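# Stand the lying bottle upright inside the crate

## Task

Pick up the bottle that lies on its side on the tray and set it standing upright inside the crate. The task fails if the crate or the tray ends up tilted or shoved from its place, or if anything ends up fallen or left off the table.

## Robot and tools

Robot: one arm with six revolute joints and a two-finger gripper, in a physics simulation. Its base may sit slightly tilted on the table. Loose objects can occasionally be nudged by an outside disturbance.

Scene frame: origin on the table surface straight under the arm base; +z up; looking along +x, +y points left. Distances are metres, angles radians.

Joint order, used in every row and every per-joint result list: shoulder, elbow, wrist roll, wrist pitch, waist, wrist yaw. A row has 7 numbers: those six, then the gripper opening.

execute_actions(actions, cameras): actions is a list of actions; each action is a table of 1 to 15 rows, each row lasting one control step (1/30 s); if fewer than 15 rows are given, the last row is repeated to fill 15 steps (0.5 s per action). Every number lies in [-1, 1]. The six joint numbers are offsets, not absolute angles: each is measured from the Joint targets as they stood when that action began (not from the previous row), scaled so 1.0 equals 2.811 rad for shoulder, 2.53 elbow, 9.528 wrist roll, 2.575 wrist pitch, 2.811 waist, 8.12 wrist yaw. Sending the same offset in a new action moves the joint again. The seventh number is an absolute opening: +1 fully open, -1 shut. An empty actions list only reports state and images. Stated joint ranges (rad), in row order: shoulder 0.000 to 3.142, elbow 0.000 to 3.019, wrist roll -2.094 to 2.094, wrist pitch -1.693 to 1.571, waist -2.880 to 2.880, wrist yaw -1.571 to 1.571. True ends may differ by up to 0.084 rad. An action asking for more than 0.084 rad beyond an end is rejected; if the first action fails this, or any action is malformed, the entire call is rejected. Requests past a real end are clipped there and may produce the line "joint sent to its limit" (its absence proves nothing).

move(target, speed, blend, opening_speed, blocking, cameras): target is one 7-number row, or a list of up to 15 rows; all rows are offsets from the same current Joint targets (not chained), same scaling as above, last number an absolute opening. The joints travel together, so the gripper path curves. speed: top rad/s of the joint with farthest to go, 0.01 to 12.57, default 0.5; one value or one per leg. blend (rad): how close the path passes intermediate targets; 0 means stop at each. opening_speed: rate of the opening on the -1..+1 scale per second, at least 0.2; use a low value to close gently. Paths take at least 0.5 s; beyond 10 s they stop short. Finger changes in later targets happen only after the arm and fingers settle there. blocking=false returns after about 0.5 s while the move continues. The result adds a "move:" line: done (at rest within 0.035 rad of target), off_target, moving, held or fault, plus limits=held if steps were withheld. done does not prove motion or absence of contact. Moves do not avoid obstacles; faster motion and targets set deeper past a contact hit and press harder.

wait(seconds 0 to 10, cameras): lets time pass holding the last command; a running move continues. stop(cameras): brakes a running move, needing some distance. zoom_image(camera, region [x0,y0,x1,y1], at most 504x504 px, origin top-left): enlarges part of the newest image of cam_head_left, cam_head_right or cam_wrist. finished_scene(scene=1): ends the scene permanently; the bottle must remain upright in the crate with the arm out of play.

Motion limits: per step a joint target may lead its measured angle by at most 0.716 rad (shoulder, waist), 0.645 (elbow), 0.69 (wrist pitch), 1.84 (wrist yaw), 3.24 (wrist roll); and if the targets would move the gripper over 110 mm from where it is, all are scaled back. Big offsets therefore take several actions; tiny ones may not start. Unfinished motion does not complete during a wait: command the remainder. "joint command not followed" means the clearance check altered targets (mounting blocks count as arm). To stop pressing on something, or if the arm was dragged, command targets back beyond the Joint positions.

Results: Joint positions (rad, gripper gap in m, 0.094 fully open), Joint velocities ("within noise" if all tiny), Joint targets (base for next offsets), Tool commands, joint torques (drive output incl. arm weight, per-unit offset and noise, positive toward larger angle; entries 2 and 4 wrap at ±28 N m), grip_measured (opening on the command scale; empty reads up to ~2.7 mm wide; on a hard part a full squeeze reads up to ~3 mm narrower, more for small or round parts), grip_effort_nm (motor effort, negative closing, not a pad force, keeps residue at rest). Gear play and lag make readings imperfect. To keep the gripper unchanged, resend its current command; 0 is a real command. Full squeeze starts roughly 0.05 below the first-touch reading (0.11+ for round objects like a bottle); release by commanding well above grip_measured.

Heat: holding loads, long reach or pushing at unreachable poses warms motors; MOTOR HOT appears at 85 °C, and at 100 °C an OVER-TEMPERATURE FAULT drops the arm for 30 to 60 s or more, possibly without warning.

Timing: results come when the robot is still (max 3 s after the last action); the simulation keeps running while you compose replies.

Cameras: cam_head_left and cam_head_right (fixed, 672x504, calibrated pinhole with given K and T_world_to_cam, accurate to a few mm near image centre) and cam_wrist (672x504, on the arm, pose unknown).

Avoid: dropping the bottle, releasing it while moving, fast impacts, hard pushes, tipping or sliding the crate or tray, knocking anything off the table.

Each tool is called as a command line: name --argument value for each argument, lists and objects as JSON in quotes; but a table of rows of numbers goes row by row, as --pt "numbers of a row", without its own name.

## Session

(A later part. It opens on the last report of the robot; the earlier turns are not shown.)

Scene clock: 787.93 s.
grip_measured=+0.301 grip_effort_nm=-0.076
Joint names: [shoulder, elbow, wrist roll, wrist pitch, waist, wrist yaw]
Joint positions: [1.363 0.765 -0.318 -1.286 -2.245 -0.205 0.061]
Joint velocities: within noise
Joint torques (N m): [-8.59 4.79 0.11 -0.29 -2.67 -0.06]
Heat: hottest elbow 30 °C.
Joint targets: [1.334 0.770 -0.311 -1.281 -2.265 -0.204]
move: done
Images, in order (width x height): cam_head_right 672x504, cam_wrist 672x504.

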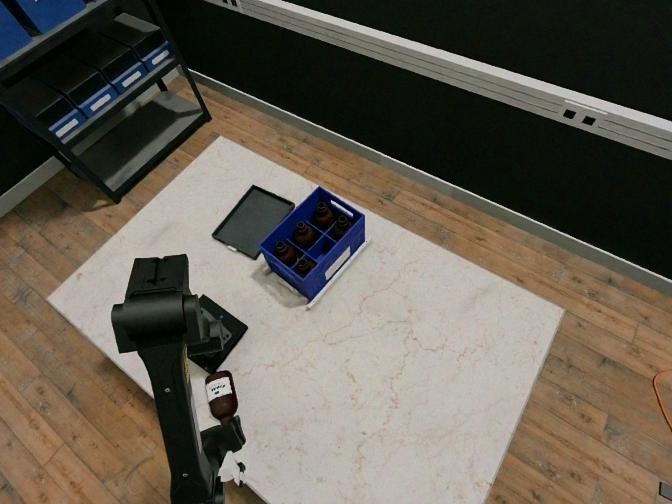

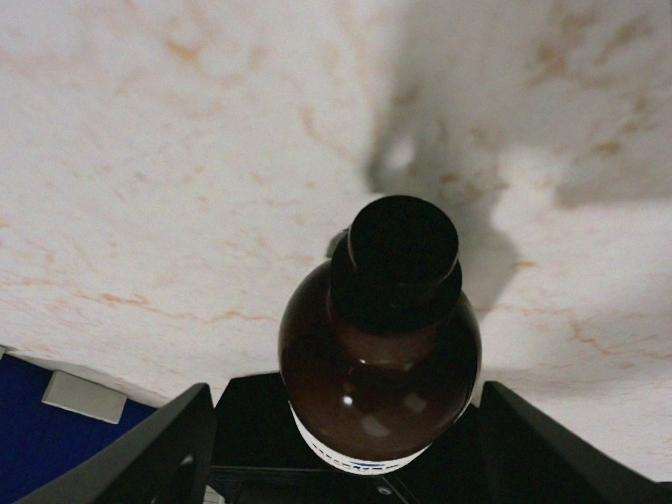

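move --target '[0.0050,0,-0.0045,0.0035,-0.0153,0.0003,0.3]' --speed 0.3 --cameras '["cam_wrist"]'

Scene clock: 799.40 s.
grip_measured=+0.301 grip_effort_nm=-0.071
Joint names: [shoulder, elbow, wrist roll, wrist pitch, waist, wrist yaw]
Joint positions: [1.363 0.765 -0.339 -1.277 -2.288 -0.205 0.061]
Joint velocities: within noise
Joint torques (N m): [-7.59 4.85 -0.09 -0.24 -2.78 0.06]
Heat: hottest elbow 29 °C.
Joint targets: [1.348 0.770 -0.354 -1.272 -2.308 -0.202]
move: done
Images, in order (width x height): cam_wrist 672x504.

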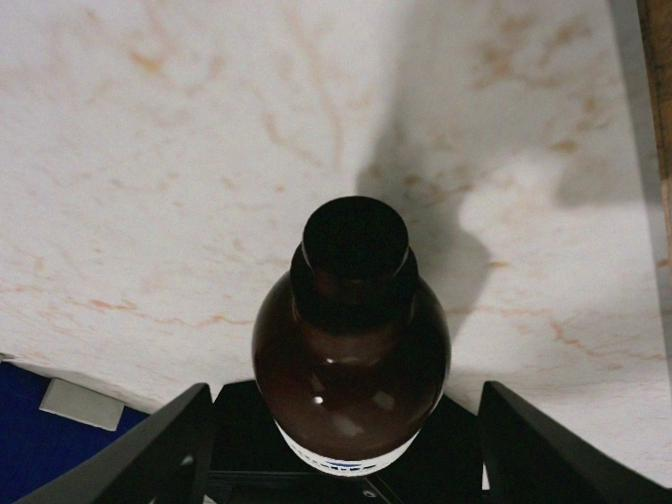

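move --target '[0.0039,-0.0368,0.0033,0.0404,0.0095,0.0003,0.2]' --speed 0.25 --cameras '["cam_wrist","cam_head_right"]'

zoom_image --camera "cam_head_right" --region '[140, 360, 284, 504]'

Scene clock: 803.73 s.
grip_measured=+0.201 grip_effort_nm=-0.071
Joint names: [shoulder, elbow, wrist roll, wrist pitch, waist, wrist yaw]
Joint positions: [1.363 0.672 -0.328 -1.173 -2.288 -0.205 0.056]
Joint velocities: within noise
Joint torques (N m): [-6.36 4.29 0.12 -0.2 -0.5 0.18]
Heat: hottest elbow 29 °C.
Joint targets: [1.359 0.677 -0.322 -1.168 -2.282 -0.199]
move: done
Images, in order (width x height): cam_head_right 672x504, cam_wrist 672x504.

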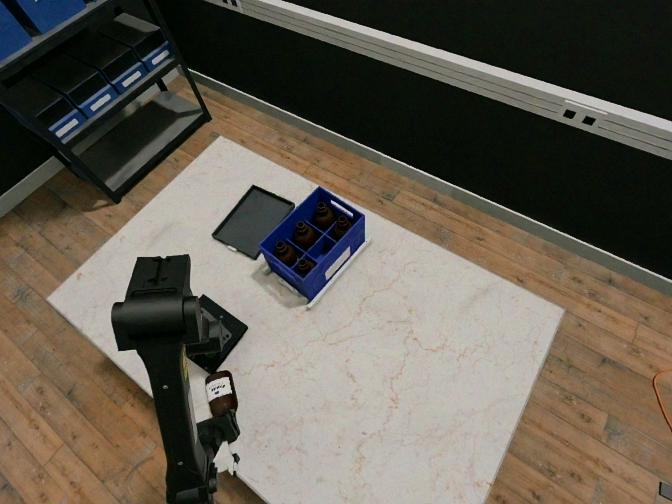

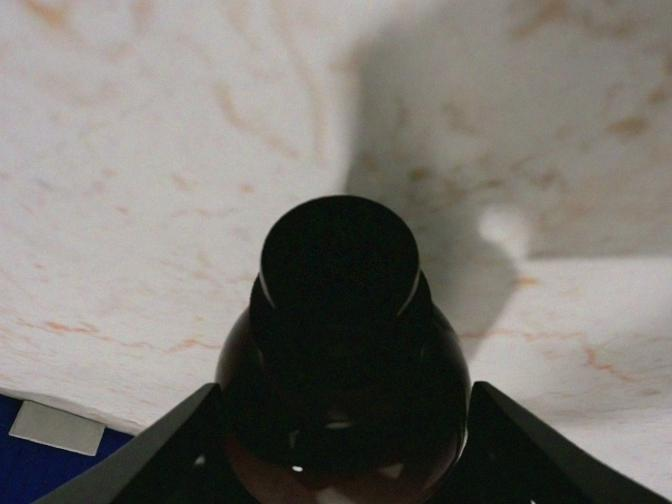

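Scaled by 3.500 from the camera's 672x504 image, which has a finer 960x720 frame.

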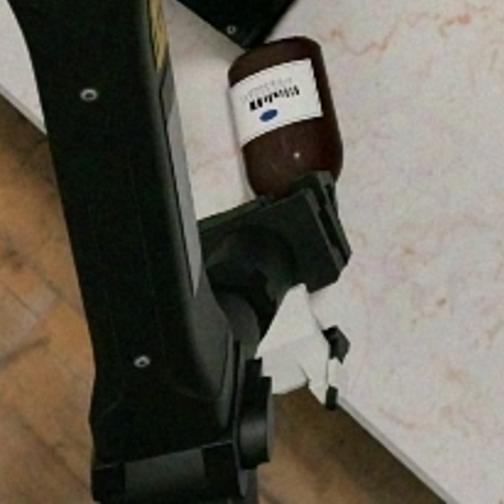

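move --target '[0.0142,-0.0051,0.0021,0.0206,0.0071,0,0.2]' --speed 0.2 --cameras '["cam_wrist"]'

zoom_image --camera "cam_wrist" --region '[150, 150, 520, 504]'

Scene clock: 816.00 s.
grip_measured=+0.201 grip_effort_nm=-0.066
Joint names: [shoulder, elbow, wrist roll, wrist pitch, waist, wrist yaw]
Joint positions: [1.389 0.664 -0.308 -1.122 -2.269 -0.205 0.056]
Joint velocities: within noise
Joint torques (N m): [-5.48 3.71 0.12 -0.16 -0.38 0.16]
Heat: hottest elbow 29 °C.
Joint targets: [1.399 0.664 -0.302 -1.115 -2.262 -0.199]
move: done
Images, in order (width x height): cam_wrist 672x504.

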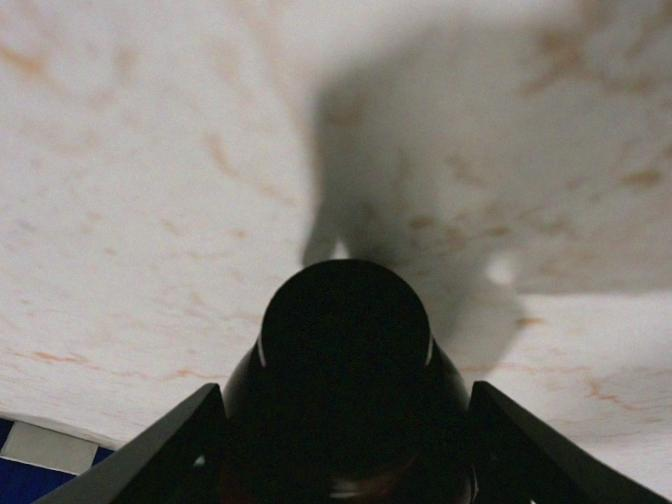

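Scaled by 1.362 from the camera's 672x504 image, which has a finer 960x720 frame.

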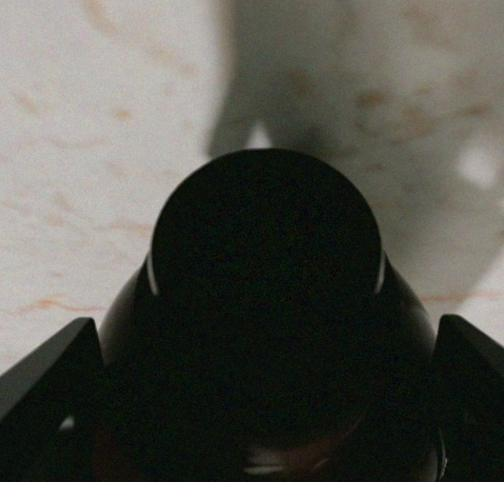

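move --target '[0,0,0,0,0,0,-0.7]' --opening_speed 0.5 --cameras '["cam_wrist","cam_head_right"]'

Scene clock: 820.63 s.
grip_measured=-0.308 grip_effort_nm=-1.028
Joint names: [shoulder, elbow, wrist roll, wrist pitch, waist, wrist yaw]
Joint positions: [1.389 0.67 -0.298 -1.101 -2.268 -0.211 0.032]
Joint velocities: within noise
Joint torques (N m): [-5.6 3.37 0.02 -0.84 -0.56 0.47]
Heat: hottest elbow 29 °C.
Joint targets: [1.399 0.664 -0.302 -1.115 -2.262 -0.199]
move: done
Images, in order (width x height): cam_head_right 672x504, cam_wrist 672x504.

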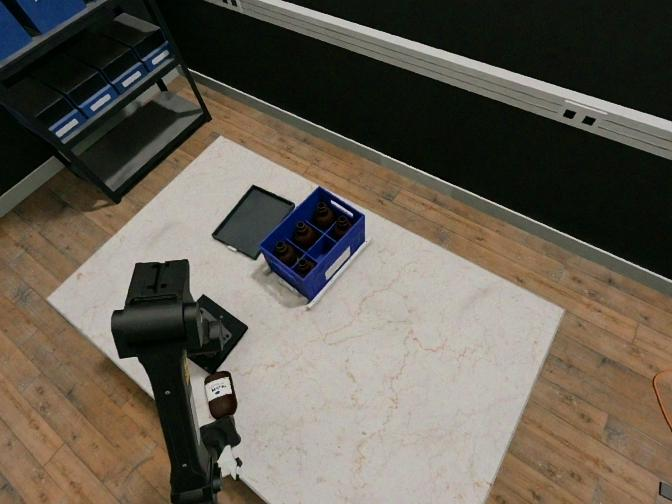

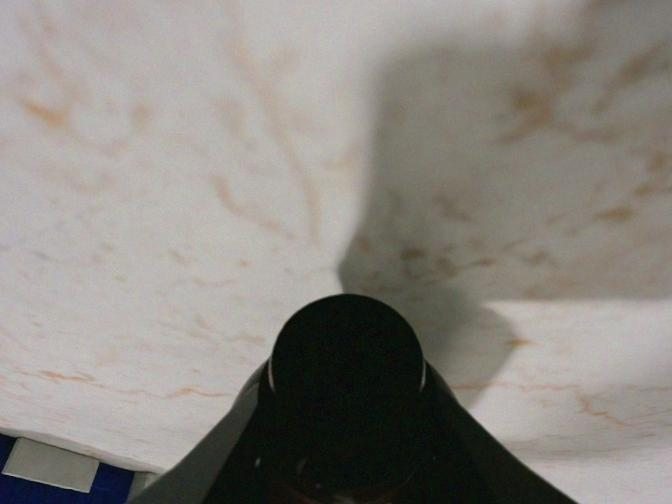

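move --target '[-0.0530,0.0644,-0.0134,-0.1212,-0.0466,0,-0.7]' --speed 0.35 --cameras '["cam_wrist","cam_head_right"]'

zoom_image --camera "cam_head_right" --region '[140, 360, 284, 504]'

Scene clock: 849.57 s.
grip_measured=-0.310 grip_effort_nm=-1.023
Joint names: [shoulder, elbow, wrist roll, wrist pitch, waist, wrist yaw]
Joint positions: [1.277 0.785 -0.425 -1.389 -2.372 -0.208 0.032]
Joint velocities: within noise
Joint torques (N m): [-7.88 8.73 -0.09 -1.68 -2.78 0.3]
Heat: hottest elbow 29 °C.
Joint targets: [1.250 0.827 -0.430 -1.427 -2.393 -0.199]
move: off_target; the elbow is farthest, 0.042 rad from its target
Images, in order (width x height): cam_head_right 672x504, cam_wrist 672x504.

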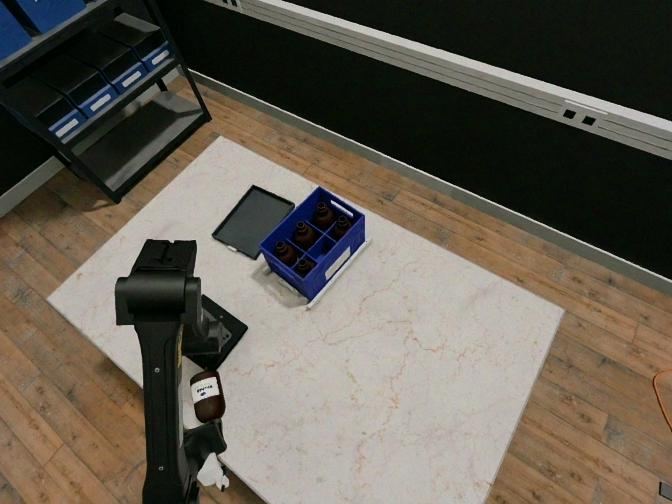

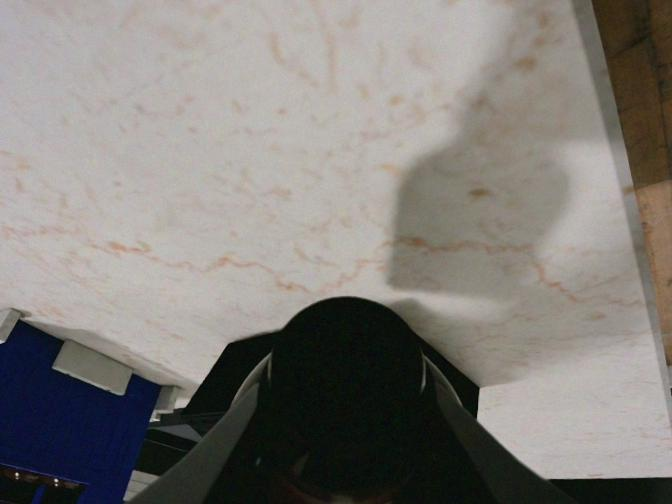

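Scaled by 3.500 from the camera's 672x504 image, which has a finer 960x720 frame.

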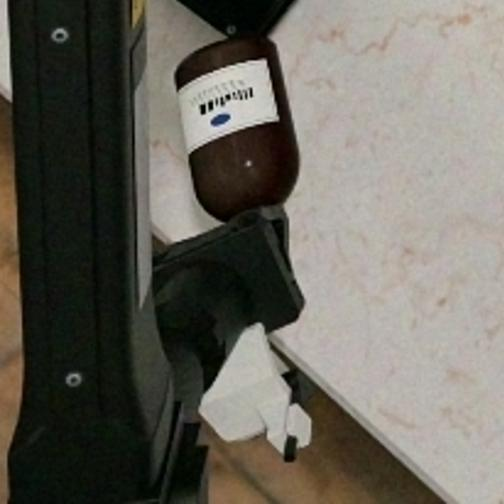

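move --pt "0.0388 0.1575 0.0346 0.1010 0.1754 0.0123 -0.7" --pt "0.0201 0.1976 0.0451 0.3716 0.4956 0.0245 -0.7" --speed 0.6 --blend '[0.15,0]'

zoom_image --camera "cam_head_left" --region '[240, 200, 500, 460]'

Scene clock: 856.30 s.
grip_measured=-0.310 grip_effort_nm=-1.028
Joint names: [shoulder, elbow, wrist roll, wrist pitch, waist, wrist yaw]
Joint positions: [1.352 1.253 -0.015 -0.509 -1.004 0.004 0.032]
Joint velocities: within noise
Joint torques (N m): [-14.8 14.76 0.13 2.37 2.32 -0.12]
Heat: hottest elbow 29 °C.
Joint targets: [1.306 1.327 0.000 -0.471 -0.999 0.000]
move: off_target; the elbow is farthest, 0.074 rad from its target

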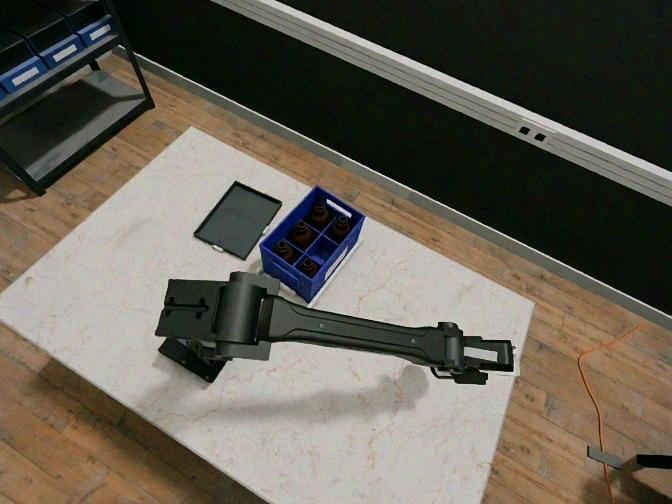

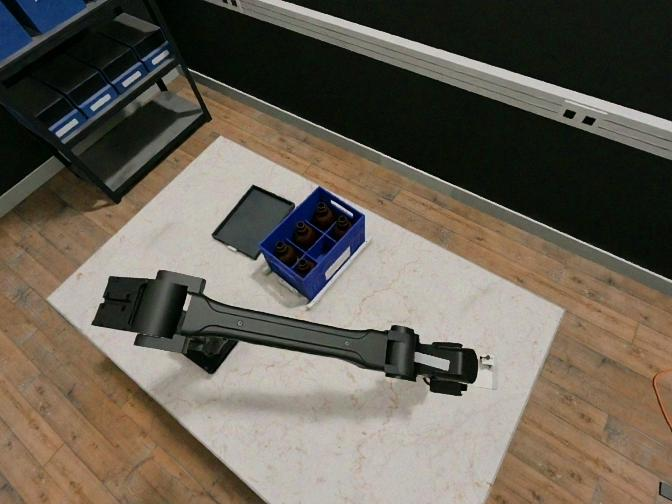

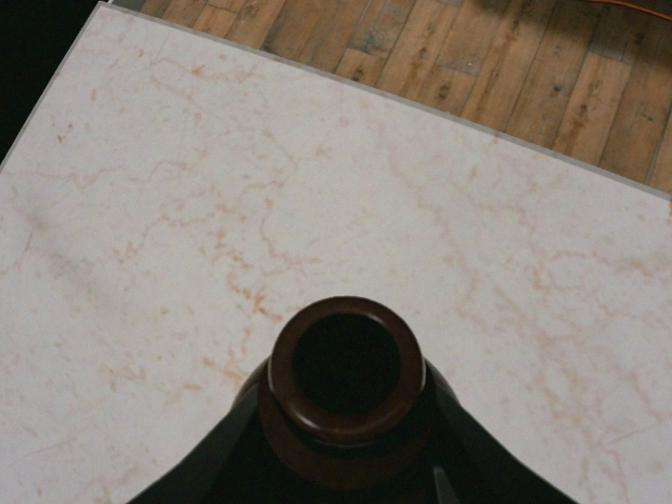

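Scaled by 1.938 from the camera's 672x504 image, which has a finer 960x720 frame.

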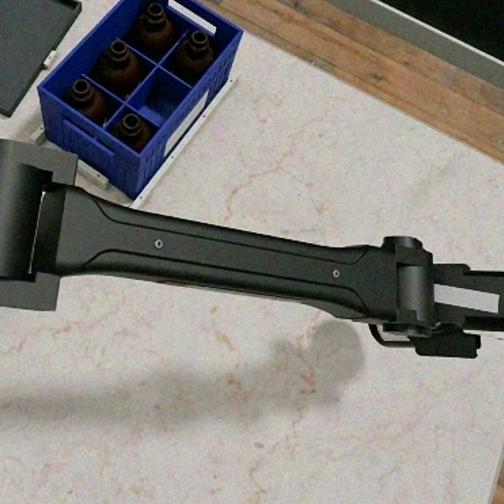

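move --target '[-0.0978,-0.1261,-0.0546,-0.0396,0.3419,-0.0078,-0.7]' --speed 0.6

zoom_image --camera "cam_head_left" --region '[220, 120, 420, 320]'

zoom_image --camera "cam_head_right" --region '[220, 120, 420, 320]'

Scene clock: 862.60 s.
grip_measured=-0.310 grip_effort_nm=-1.028
Joint names: [shoulder, elbow, wrist roll, wrist pitch, waist, wrist yaw]
Joint positions: [1.071 0.986 -0.505 -0.578 -0.054 -0.056 0.032]
Joint velocities: within noise
Joint torques (N m): [-8.29 10.76 -0.1 1.39 3.9 -0.57]
Heat: hottest elbow 30 °C.
Joint targets: [1.031 1.008 -0.520 -0.573 -0.038 -0.064]
move: off_target; the shoulder is farthest, 0.040 rad from its target

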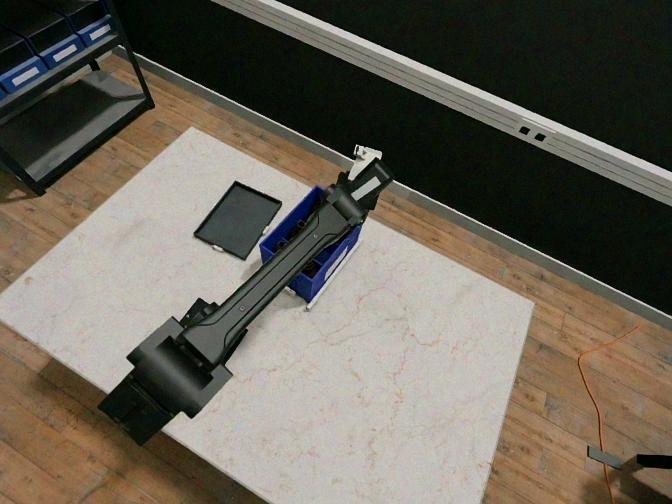

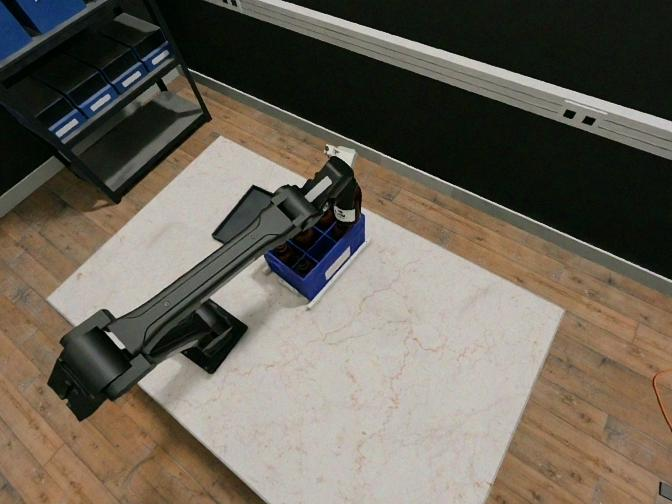

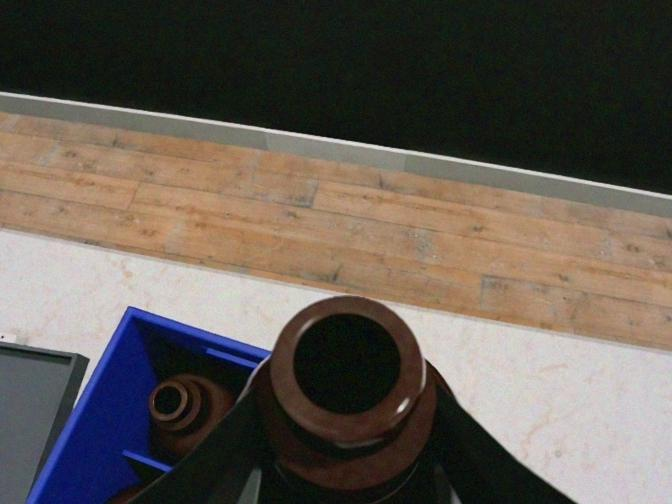

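Scaled by 2.520 from the camera's 672x504 image, which has a finer 960x720 frame.

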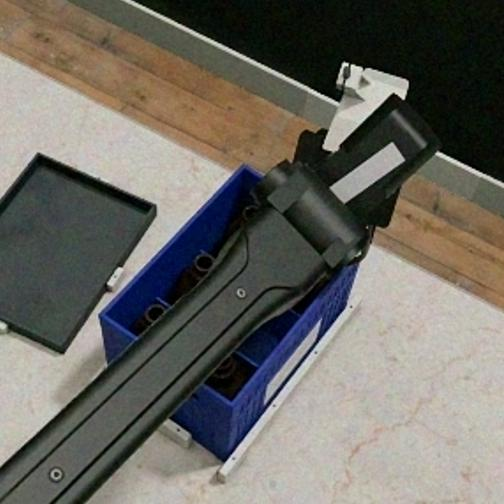

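Scaled by 2.520 from the camera's 672x504 image, which has a finer 960x720 frame.

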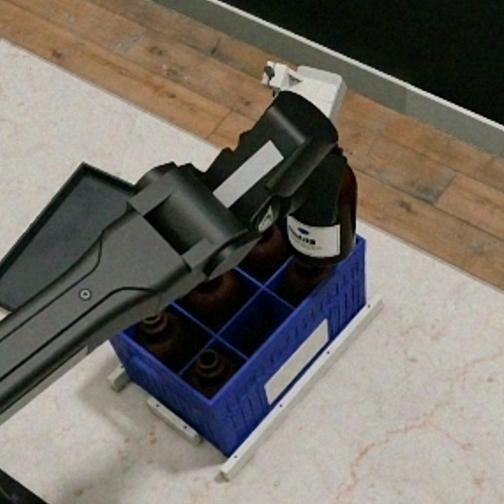

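move --target '[-0.0900,-0.0514,0,-0.0478,0.0285,0,-0.7]' --speed 0.35

zoom_image --camera "cam_head_left" --region '[220, 120, 420, 320]'

zoom_image --camera "cam_head_right" --region '[220, 120, 420, 320]'

Scene clock: 899.10 s.
grip_measured=-0.310 grip_effort_nm=-1.028
Joint names: [shoulder, elbow, wrist roll, wrist pitch, waist, wrist yaw]
Joint positions: [0.806 0.856 -0.506 -0.701 0.019 -0.056 0.032]
Joint velocities: within noise
Joint torques (N m): [-4.37 10.8 -0.09 1.4 3.37 -0.57]
Heat: hottest elbow 32 °C.
Joint targets: [0.778 0.878 -0.520 -0.696 0.042 -0.064]
move: done

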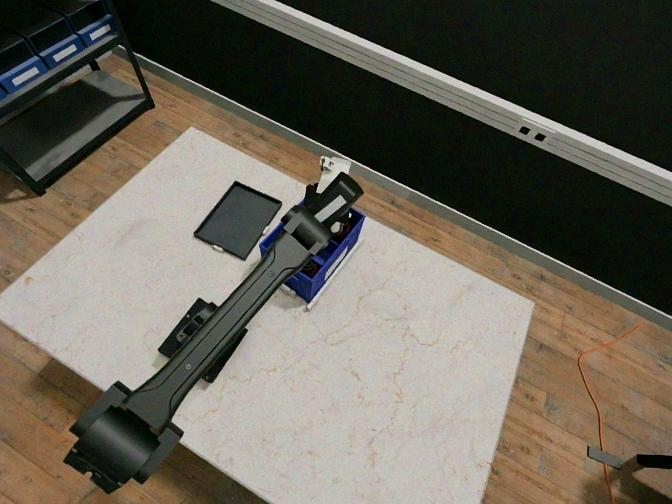

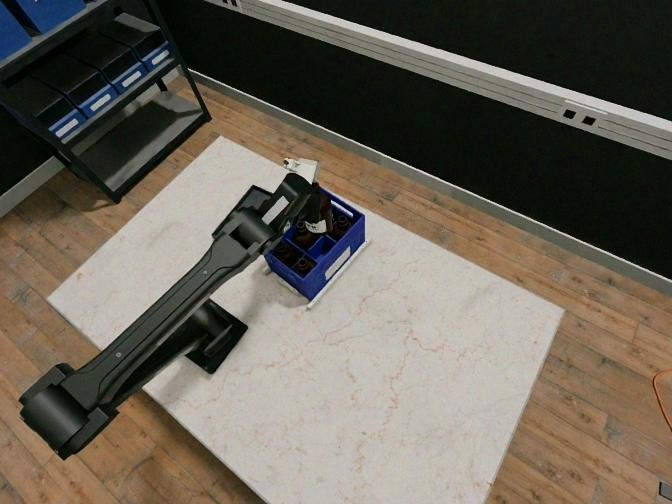

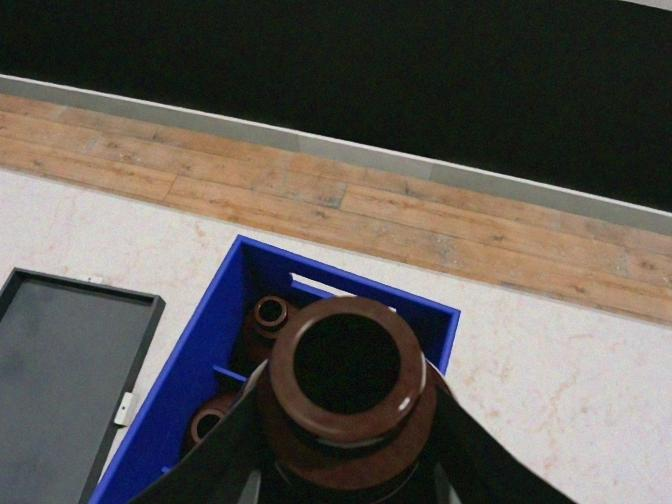

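Scaled by 2.520 from the camera's 672x504 image, which has a finer 960x720 frame.

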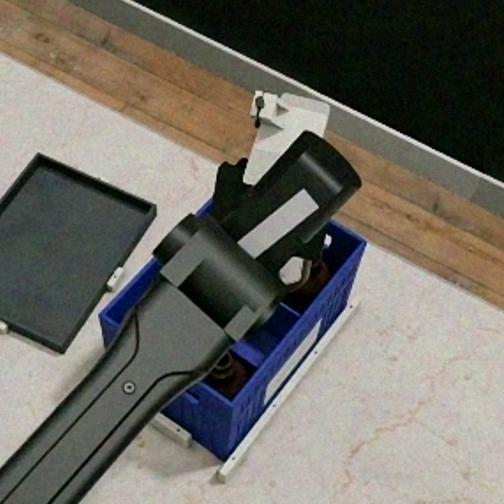

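Scaled by 2.520 from the camera's 672x504 image, which has a finer 960x720 frame.

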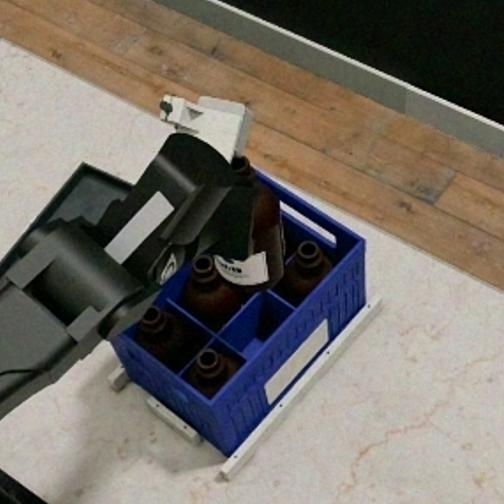

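zoom_image --camera "cam_head_right" --region '[280, 150, 360, 250]'

Scaled by 5.040 from the camera's 672x504 image, which has a finer 960x720 frame.

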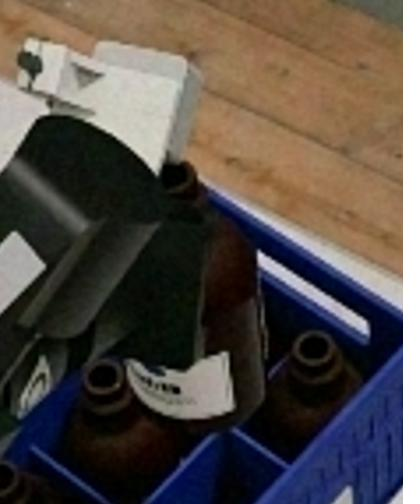

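zoom_image --camera "cam_wrist" --region '[240, 270, 460, 504]'

Scaled by 2.154 from the camera's 672x504 image, which has a finer 960x720 frame.

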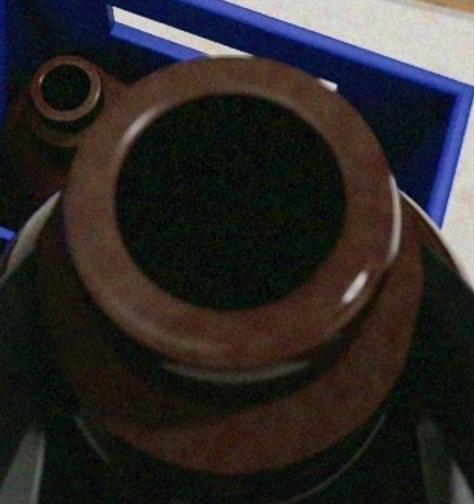

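move --target '[-0.0300,-0.0308,0.0063,0.0443,-0.0117,0,-0.7]' --speed 0.3

zoom_image --camera "cam_head_right" --region '[260, 150, 380, 270]'

zoom_image --camera "cam_wrist" --region '[240, 270, 460, 504]'

Scene clock: 945.93 s.
grip_measured=-0.310 grip_effort_nm=-1.033
Joint names: [shoulder, elbow, wrist roll, wrist pitch, waist, wrist yaw]
Joint positions: [0.722 0.778 -0.466 -0.628 0.013 -0.056 0.032]
Joint velocities: within noise
Joint torques (N m): [-3.55 10.96 0.13 2.92 0.97 -0.57]
Heat: hottest elbow 33 °C.
Joint targets: [0.694 0.800 -0.460 -0.582 0.009 -0.064]
move: off_target; the wrist pitch is farthest, 0.046 rad from its target

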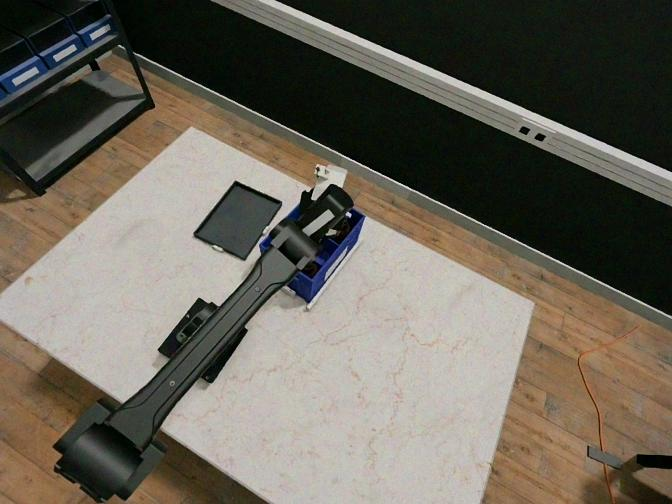

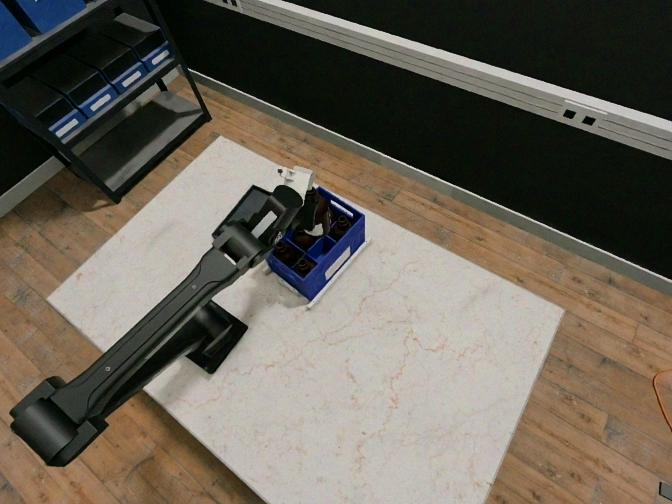

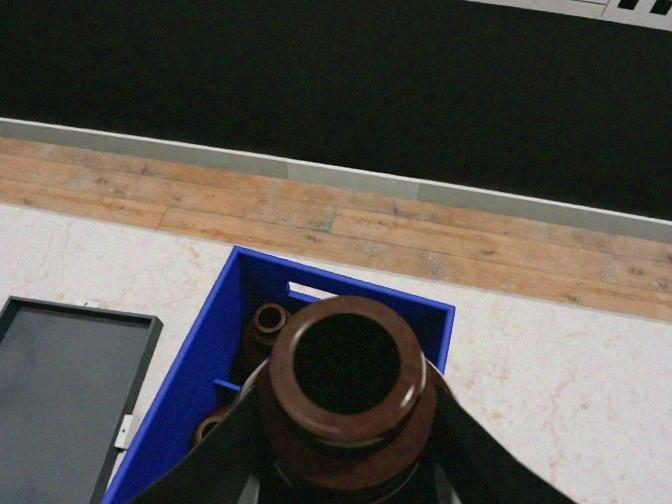

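Scaled by 4.200 from the camera's 672x504 image, which has a finer 960x720 frame.

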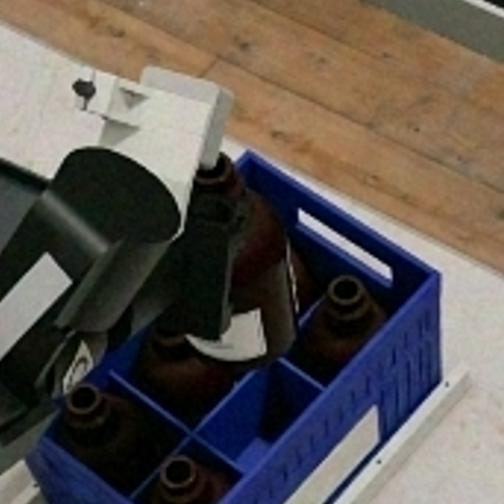

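Scaled by 2.154 from the camera's 672x504 image, which has a finer 960x720 frame.

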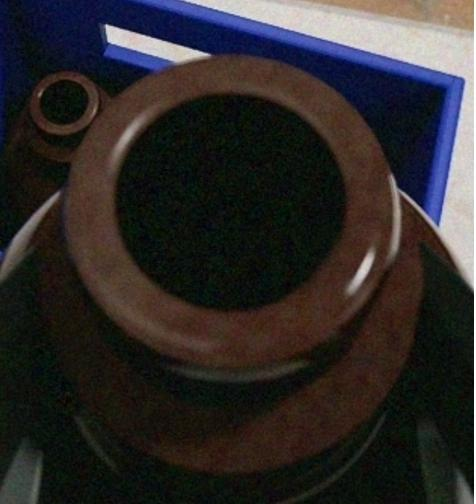

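move --target '[-0.0125,-0.0405,-0.0115,0.0423,-0.1028,-0.0365,-0.7]' --speed 0.2

zoom_image --camera "cam_head_right" --region '[260, 150, 380, 270]'

zoom_image --camera "cam_head_left" --region '[250, 150, 370, 270]'

Scene clock: 984.27 s.
grip_measured=-0.310 grip_effort_nm=-1.028
Joint names: [shoulder, elbow, wrist roll, wrist pitch, waist, wrist yaw]
Joint positions: [0.691 0.675 -0.555 -0.518 -0.277 -0.344 0.032]
Joint velocities: within noise
Joint torques (N m): [-4.54 10.84 -0.1 2.81 0.79 -1.07]
Heat: hottest elbow 33 °C.
Joint targets: [0.659 0.697 -0.570 -0.473 -0.280 -0.360]
move: off_target; the wrist pitch is farthest, 0.045 rad from its target

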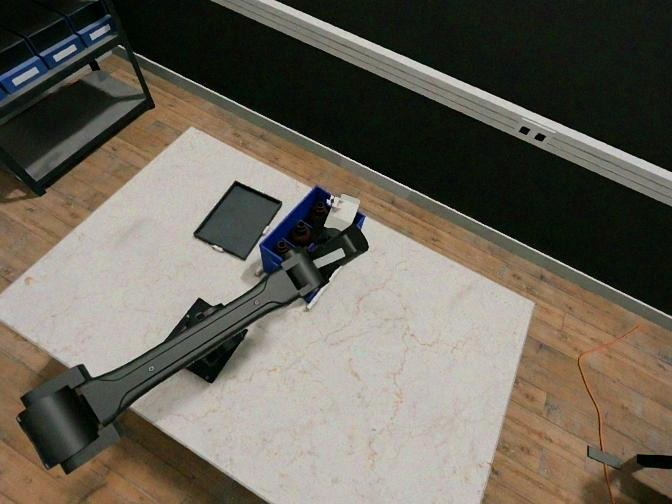

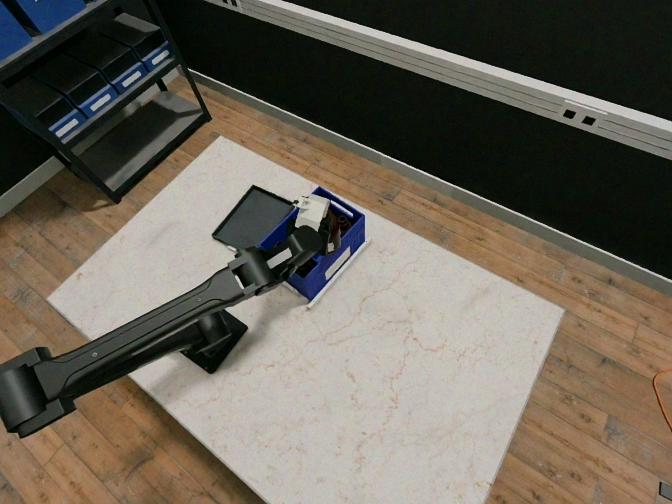

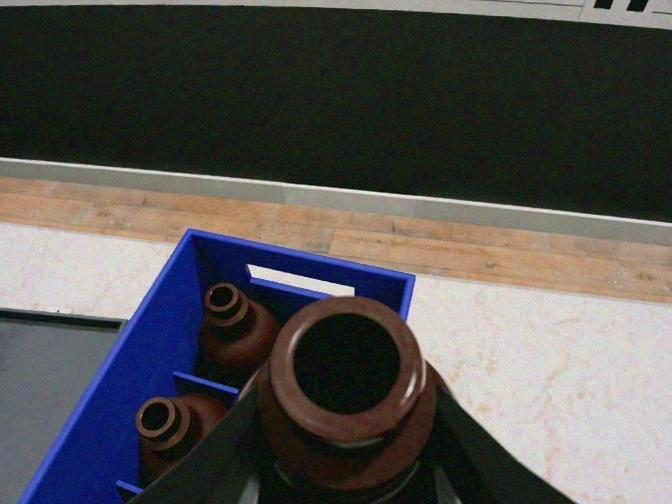

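Scaled by 4.200 from the camera's 672x504 image, which has a finer 960x720 frame.

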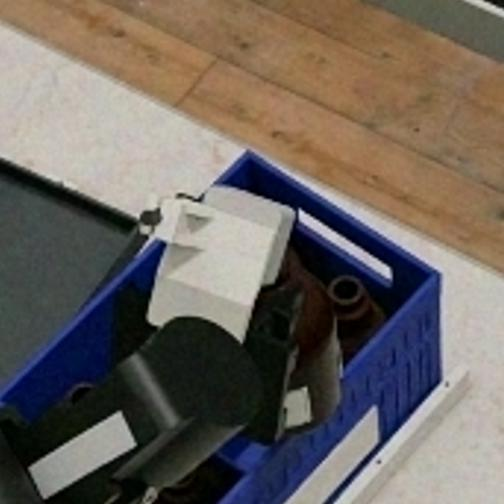

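Scaled by 4.200 from the camera's 672x504 image, which has a finer 960x720 frame.

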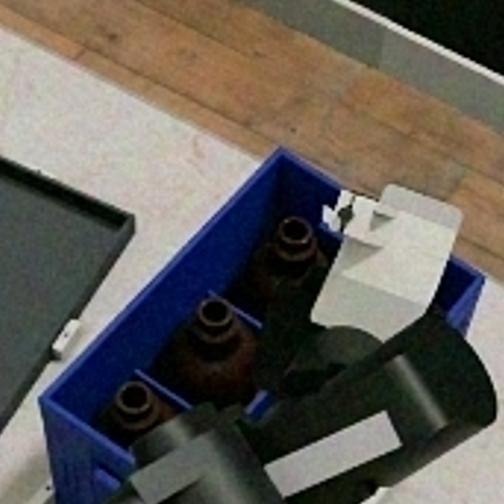

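move --target '[0.0078,-0.0130,0.0084,0.0322,0.0996,0.0315,-0.7]' --speed 0.25

zoom_image --camera "cam_head_right" --region '[260, 150, 380, 270]'

zoom_image --camera "cam_head_left" --region '[250, 150, 370, 270]'

Scene clock: 1013.87 s.
grip_measured=-0.310 grip_effort_nm=-1.028
Joint names: [shoulder, elbow, wrist roll, wrist pitch, waist, wrist yaw]
Joint positions: [0.691 0.641 -0.495 -0.438 -0.022 -0.1 0.032]
Joint velocities: within noise
Joint torques (N m): [-2.37 10.96 0.12 3.06 2.84 -0.42]
Heat: hottest elbow 34 °C.
Joint targets: [0.681 0.664 -0.490 -0.390 0.000 -0.104]
move: off_target; the wrist pitch is farthest, 0.048 rad from its target

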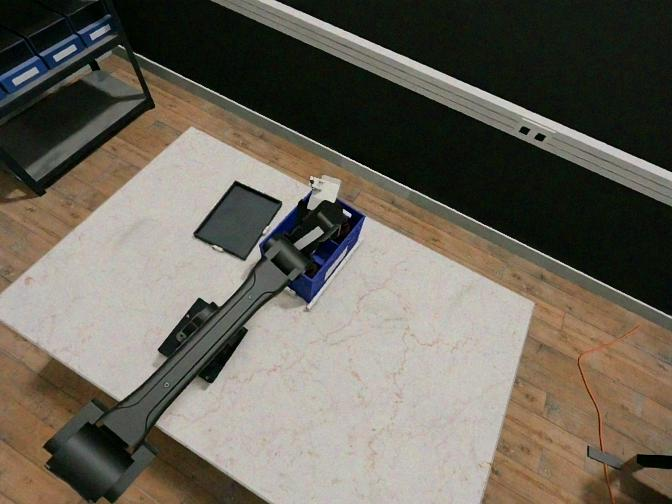

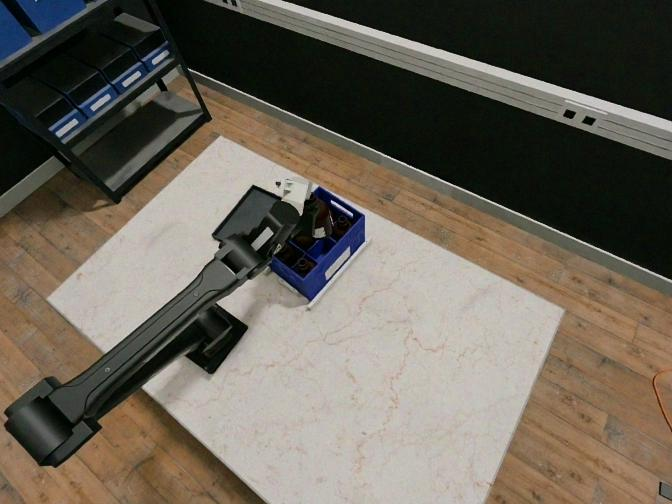

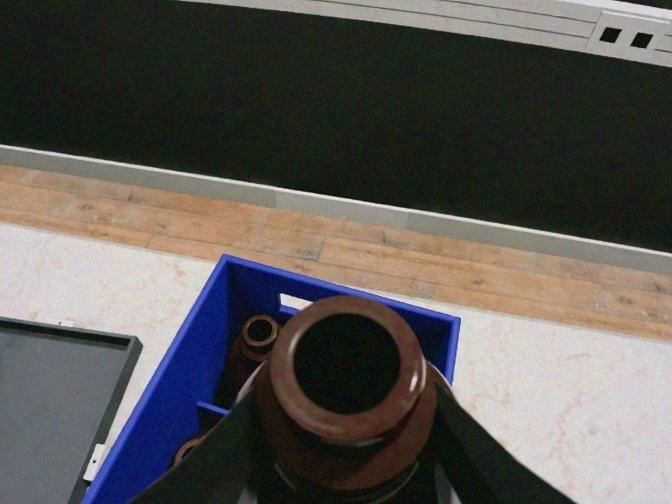

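Scaled by 4.200 from the camera's 672x504 image, which has a finer 960x720 frame.

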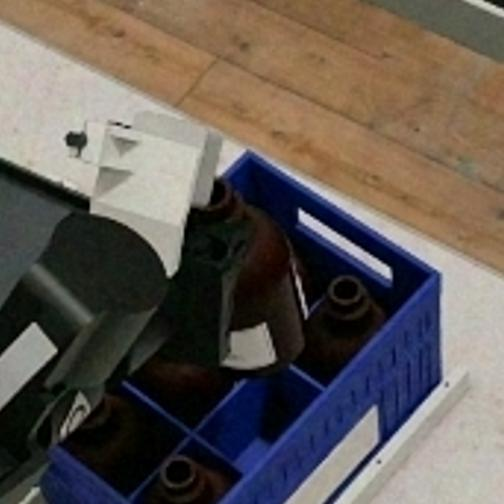

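Scaled by 4.200 from the camera's 672x504 image, which has a finer 960x720 frame.

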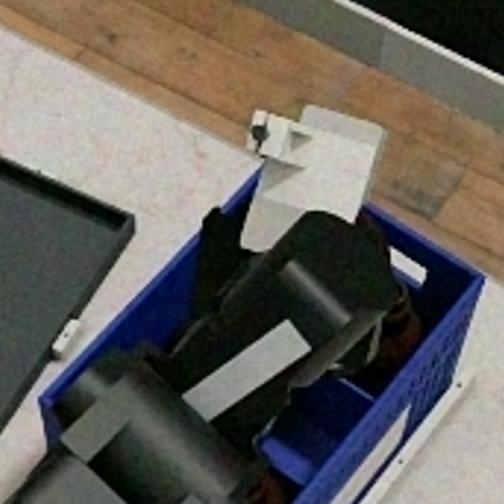

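move --target '[-0.0059,-0.0668,-0.0037,0.0571,-0.0309,-0.0098,-0.7]' --speed 0.2

zoom_image --camera "cam_head_right" --region '[260, 150, 380, 270]'

zoom_image --camera "cam_head_left" --region '[250, 170, 370, 290]'

Scene clock: 1032.87 s.
grip_measured=-0.310 grip_effort_nm=-1.028
Joint names: [shoulder, elbow, wrist roll, wrist pitch, waist, wrist yaw]
Joint positions: [0.691 0.471 -0.511 -0.289 -0.084 -0.17 0.032]
Joint velocities: within noise
Joint torques (N m): [-3.31 10.82 -0.1 2.96 0.73 -0.92]
Heat: hottest elbow 34 °C.
Joint targets: [0.664 0.495 -0.525 -0.243 -0.087 -0.184]
move: off_target; the wrist pitch is farthest, 0.046 rad from its target

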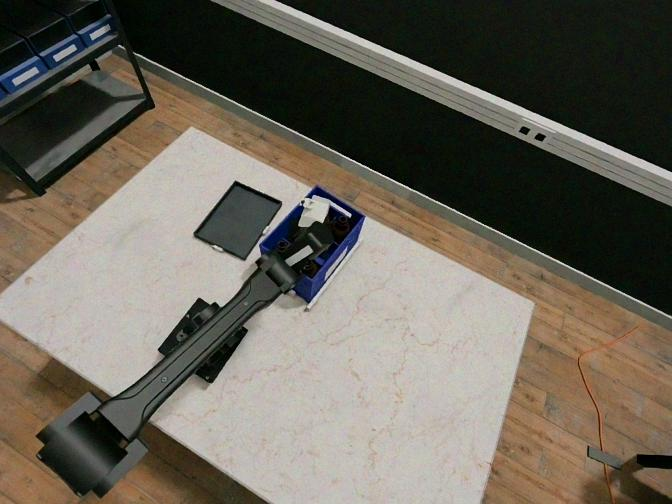

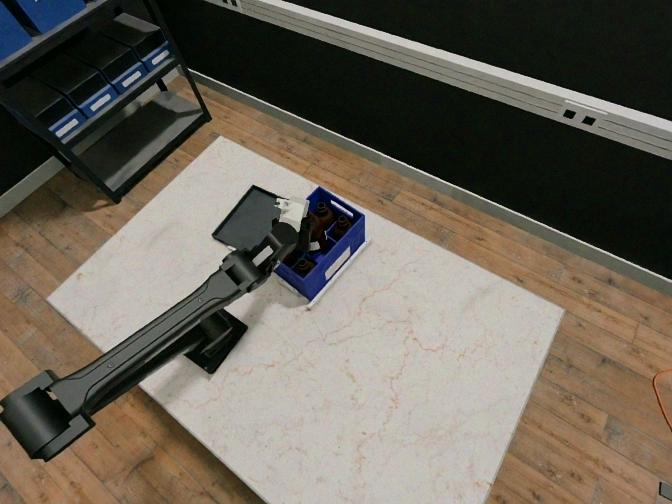

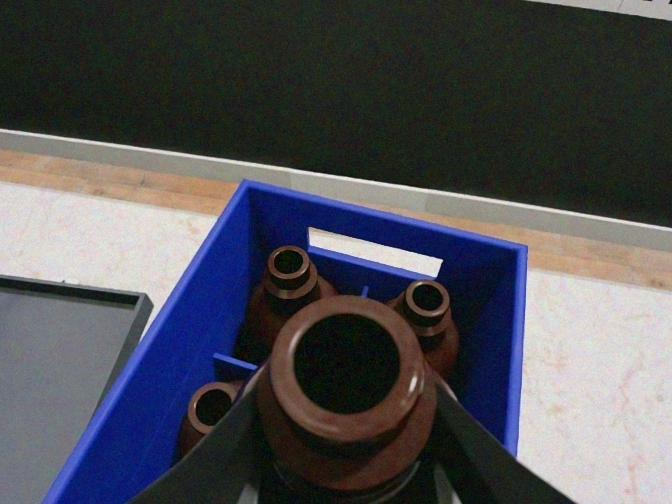

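Scaled by 4.200 from the camera's 672x504 image, which has a finer 960x720 frame.

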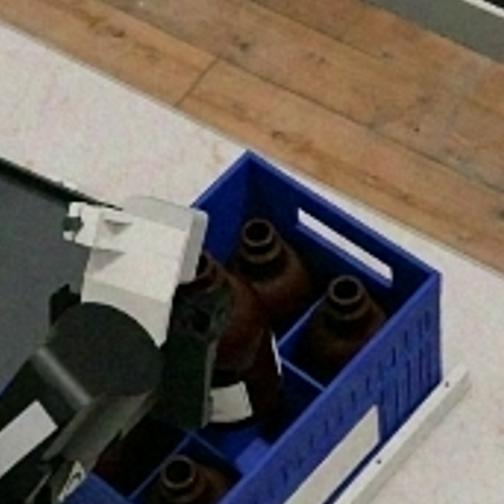

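Scaled by 4.200 from the camera's 672x504 image, which has a finer 960x720 frame.

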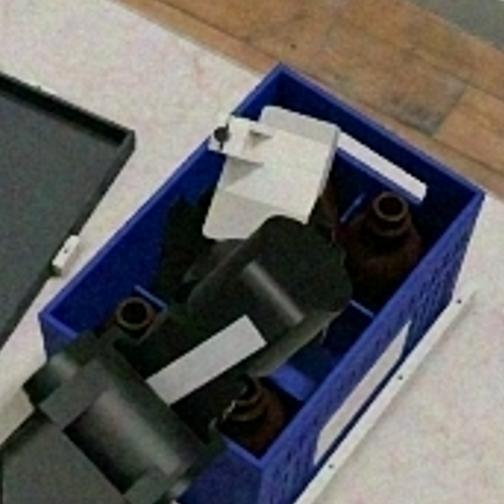

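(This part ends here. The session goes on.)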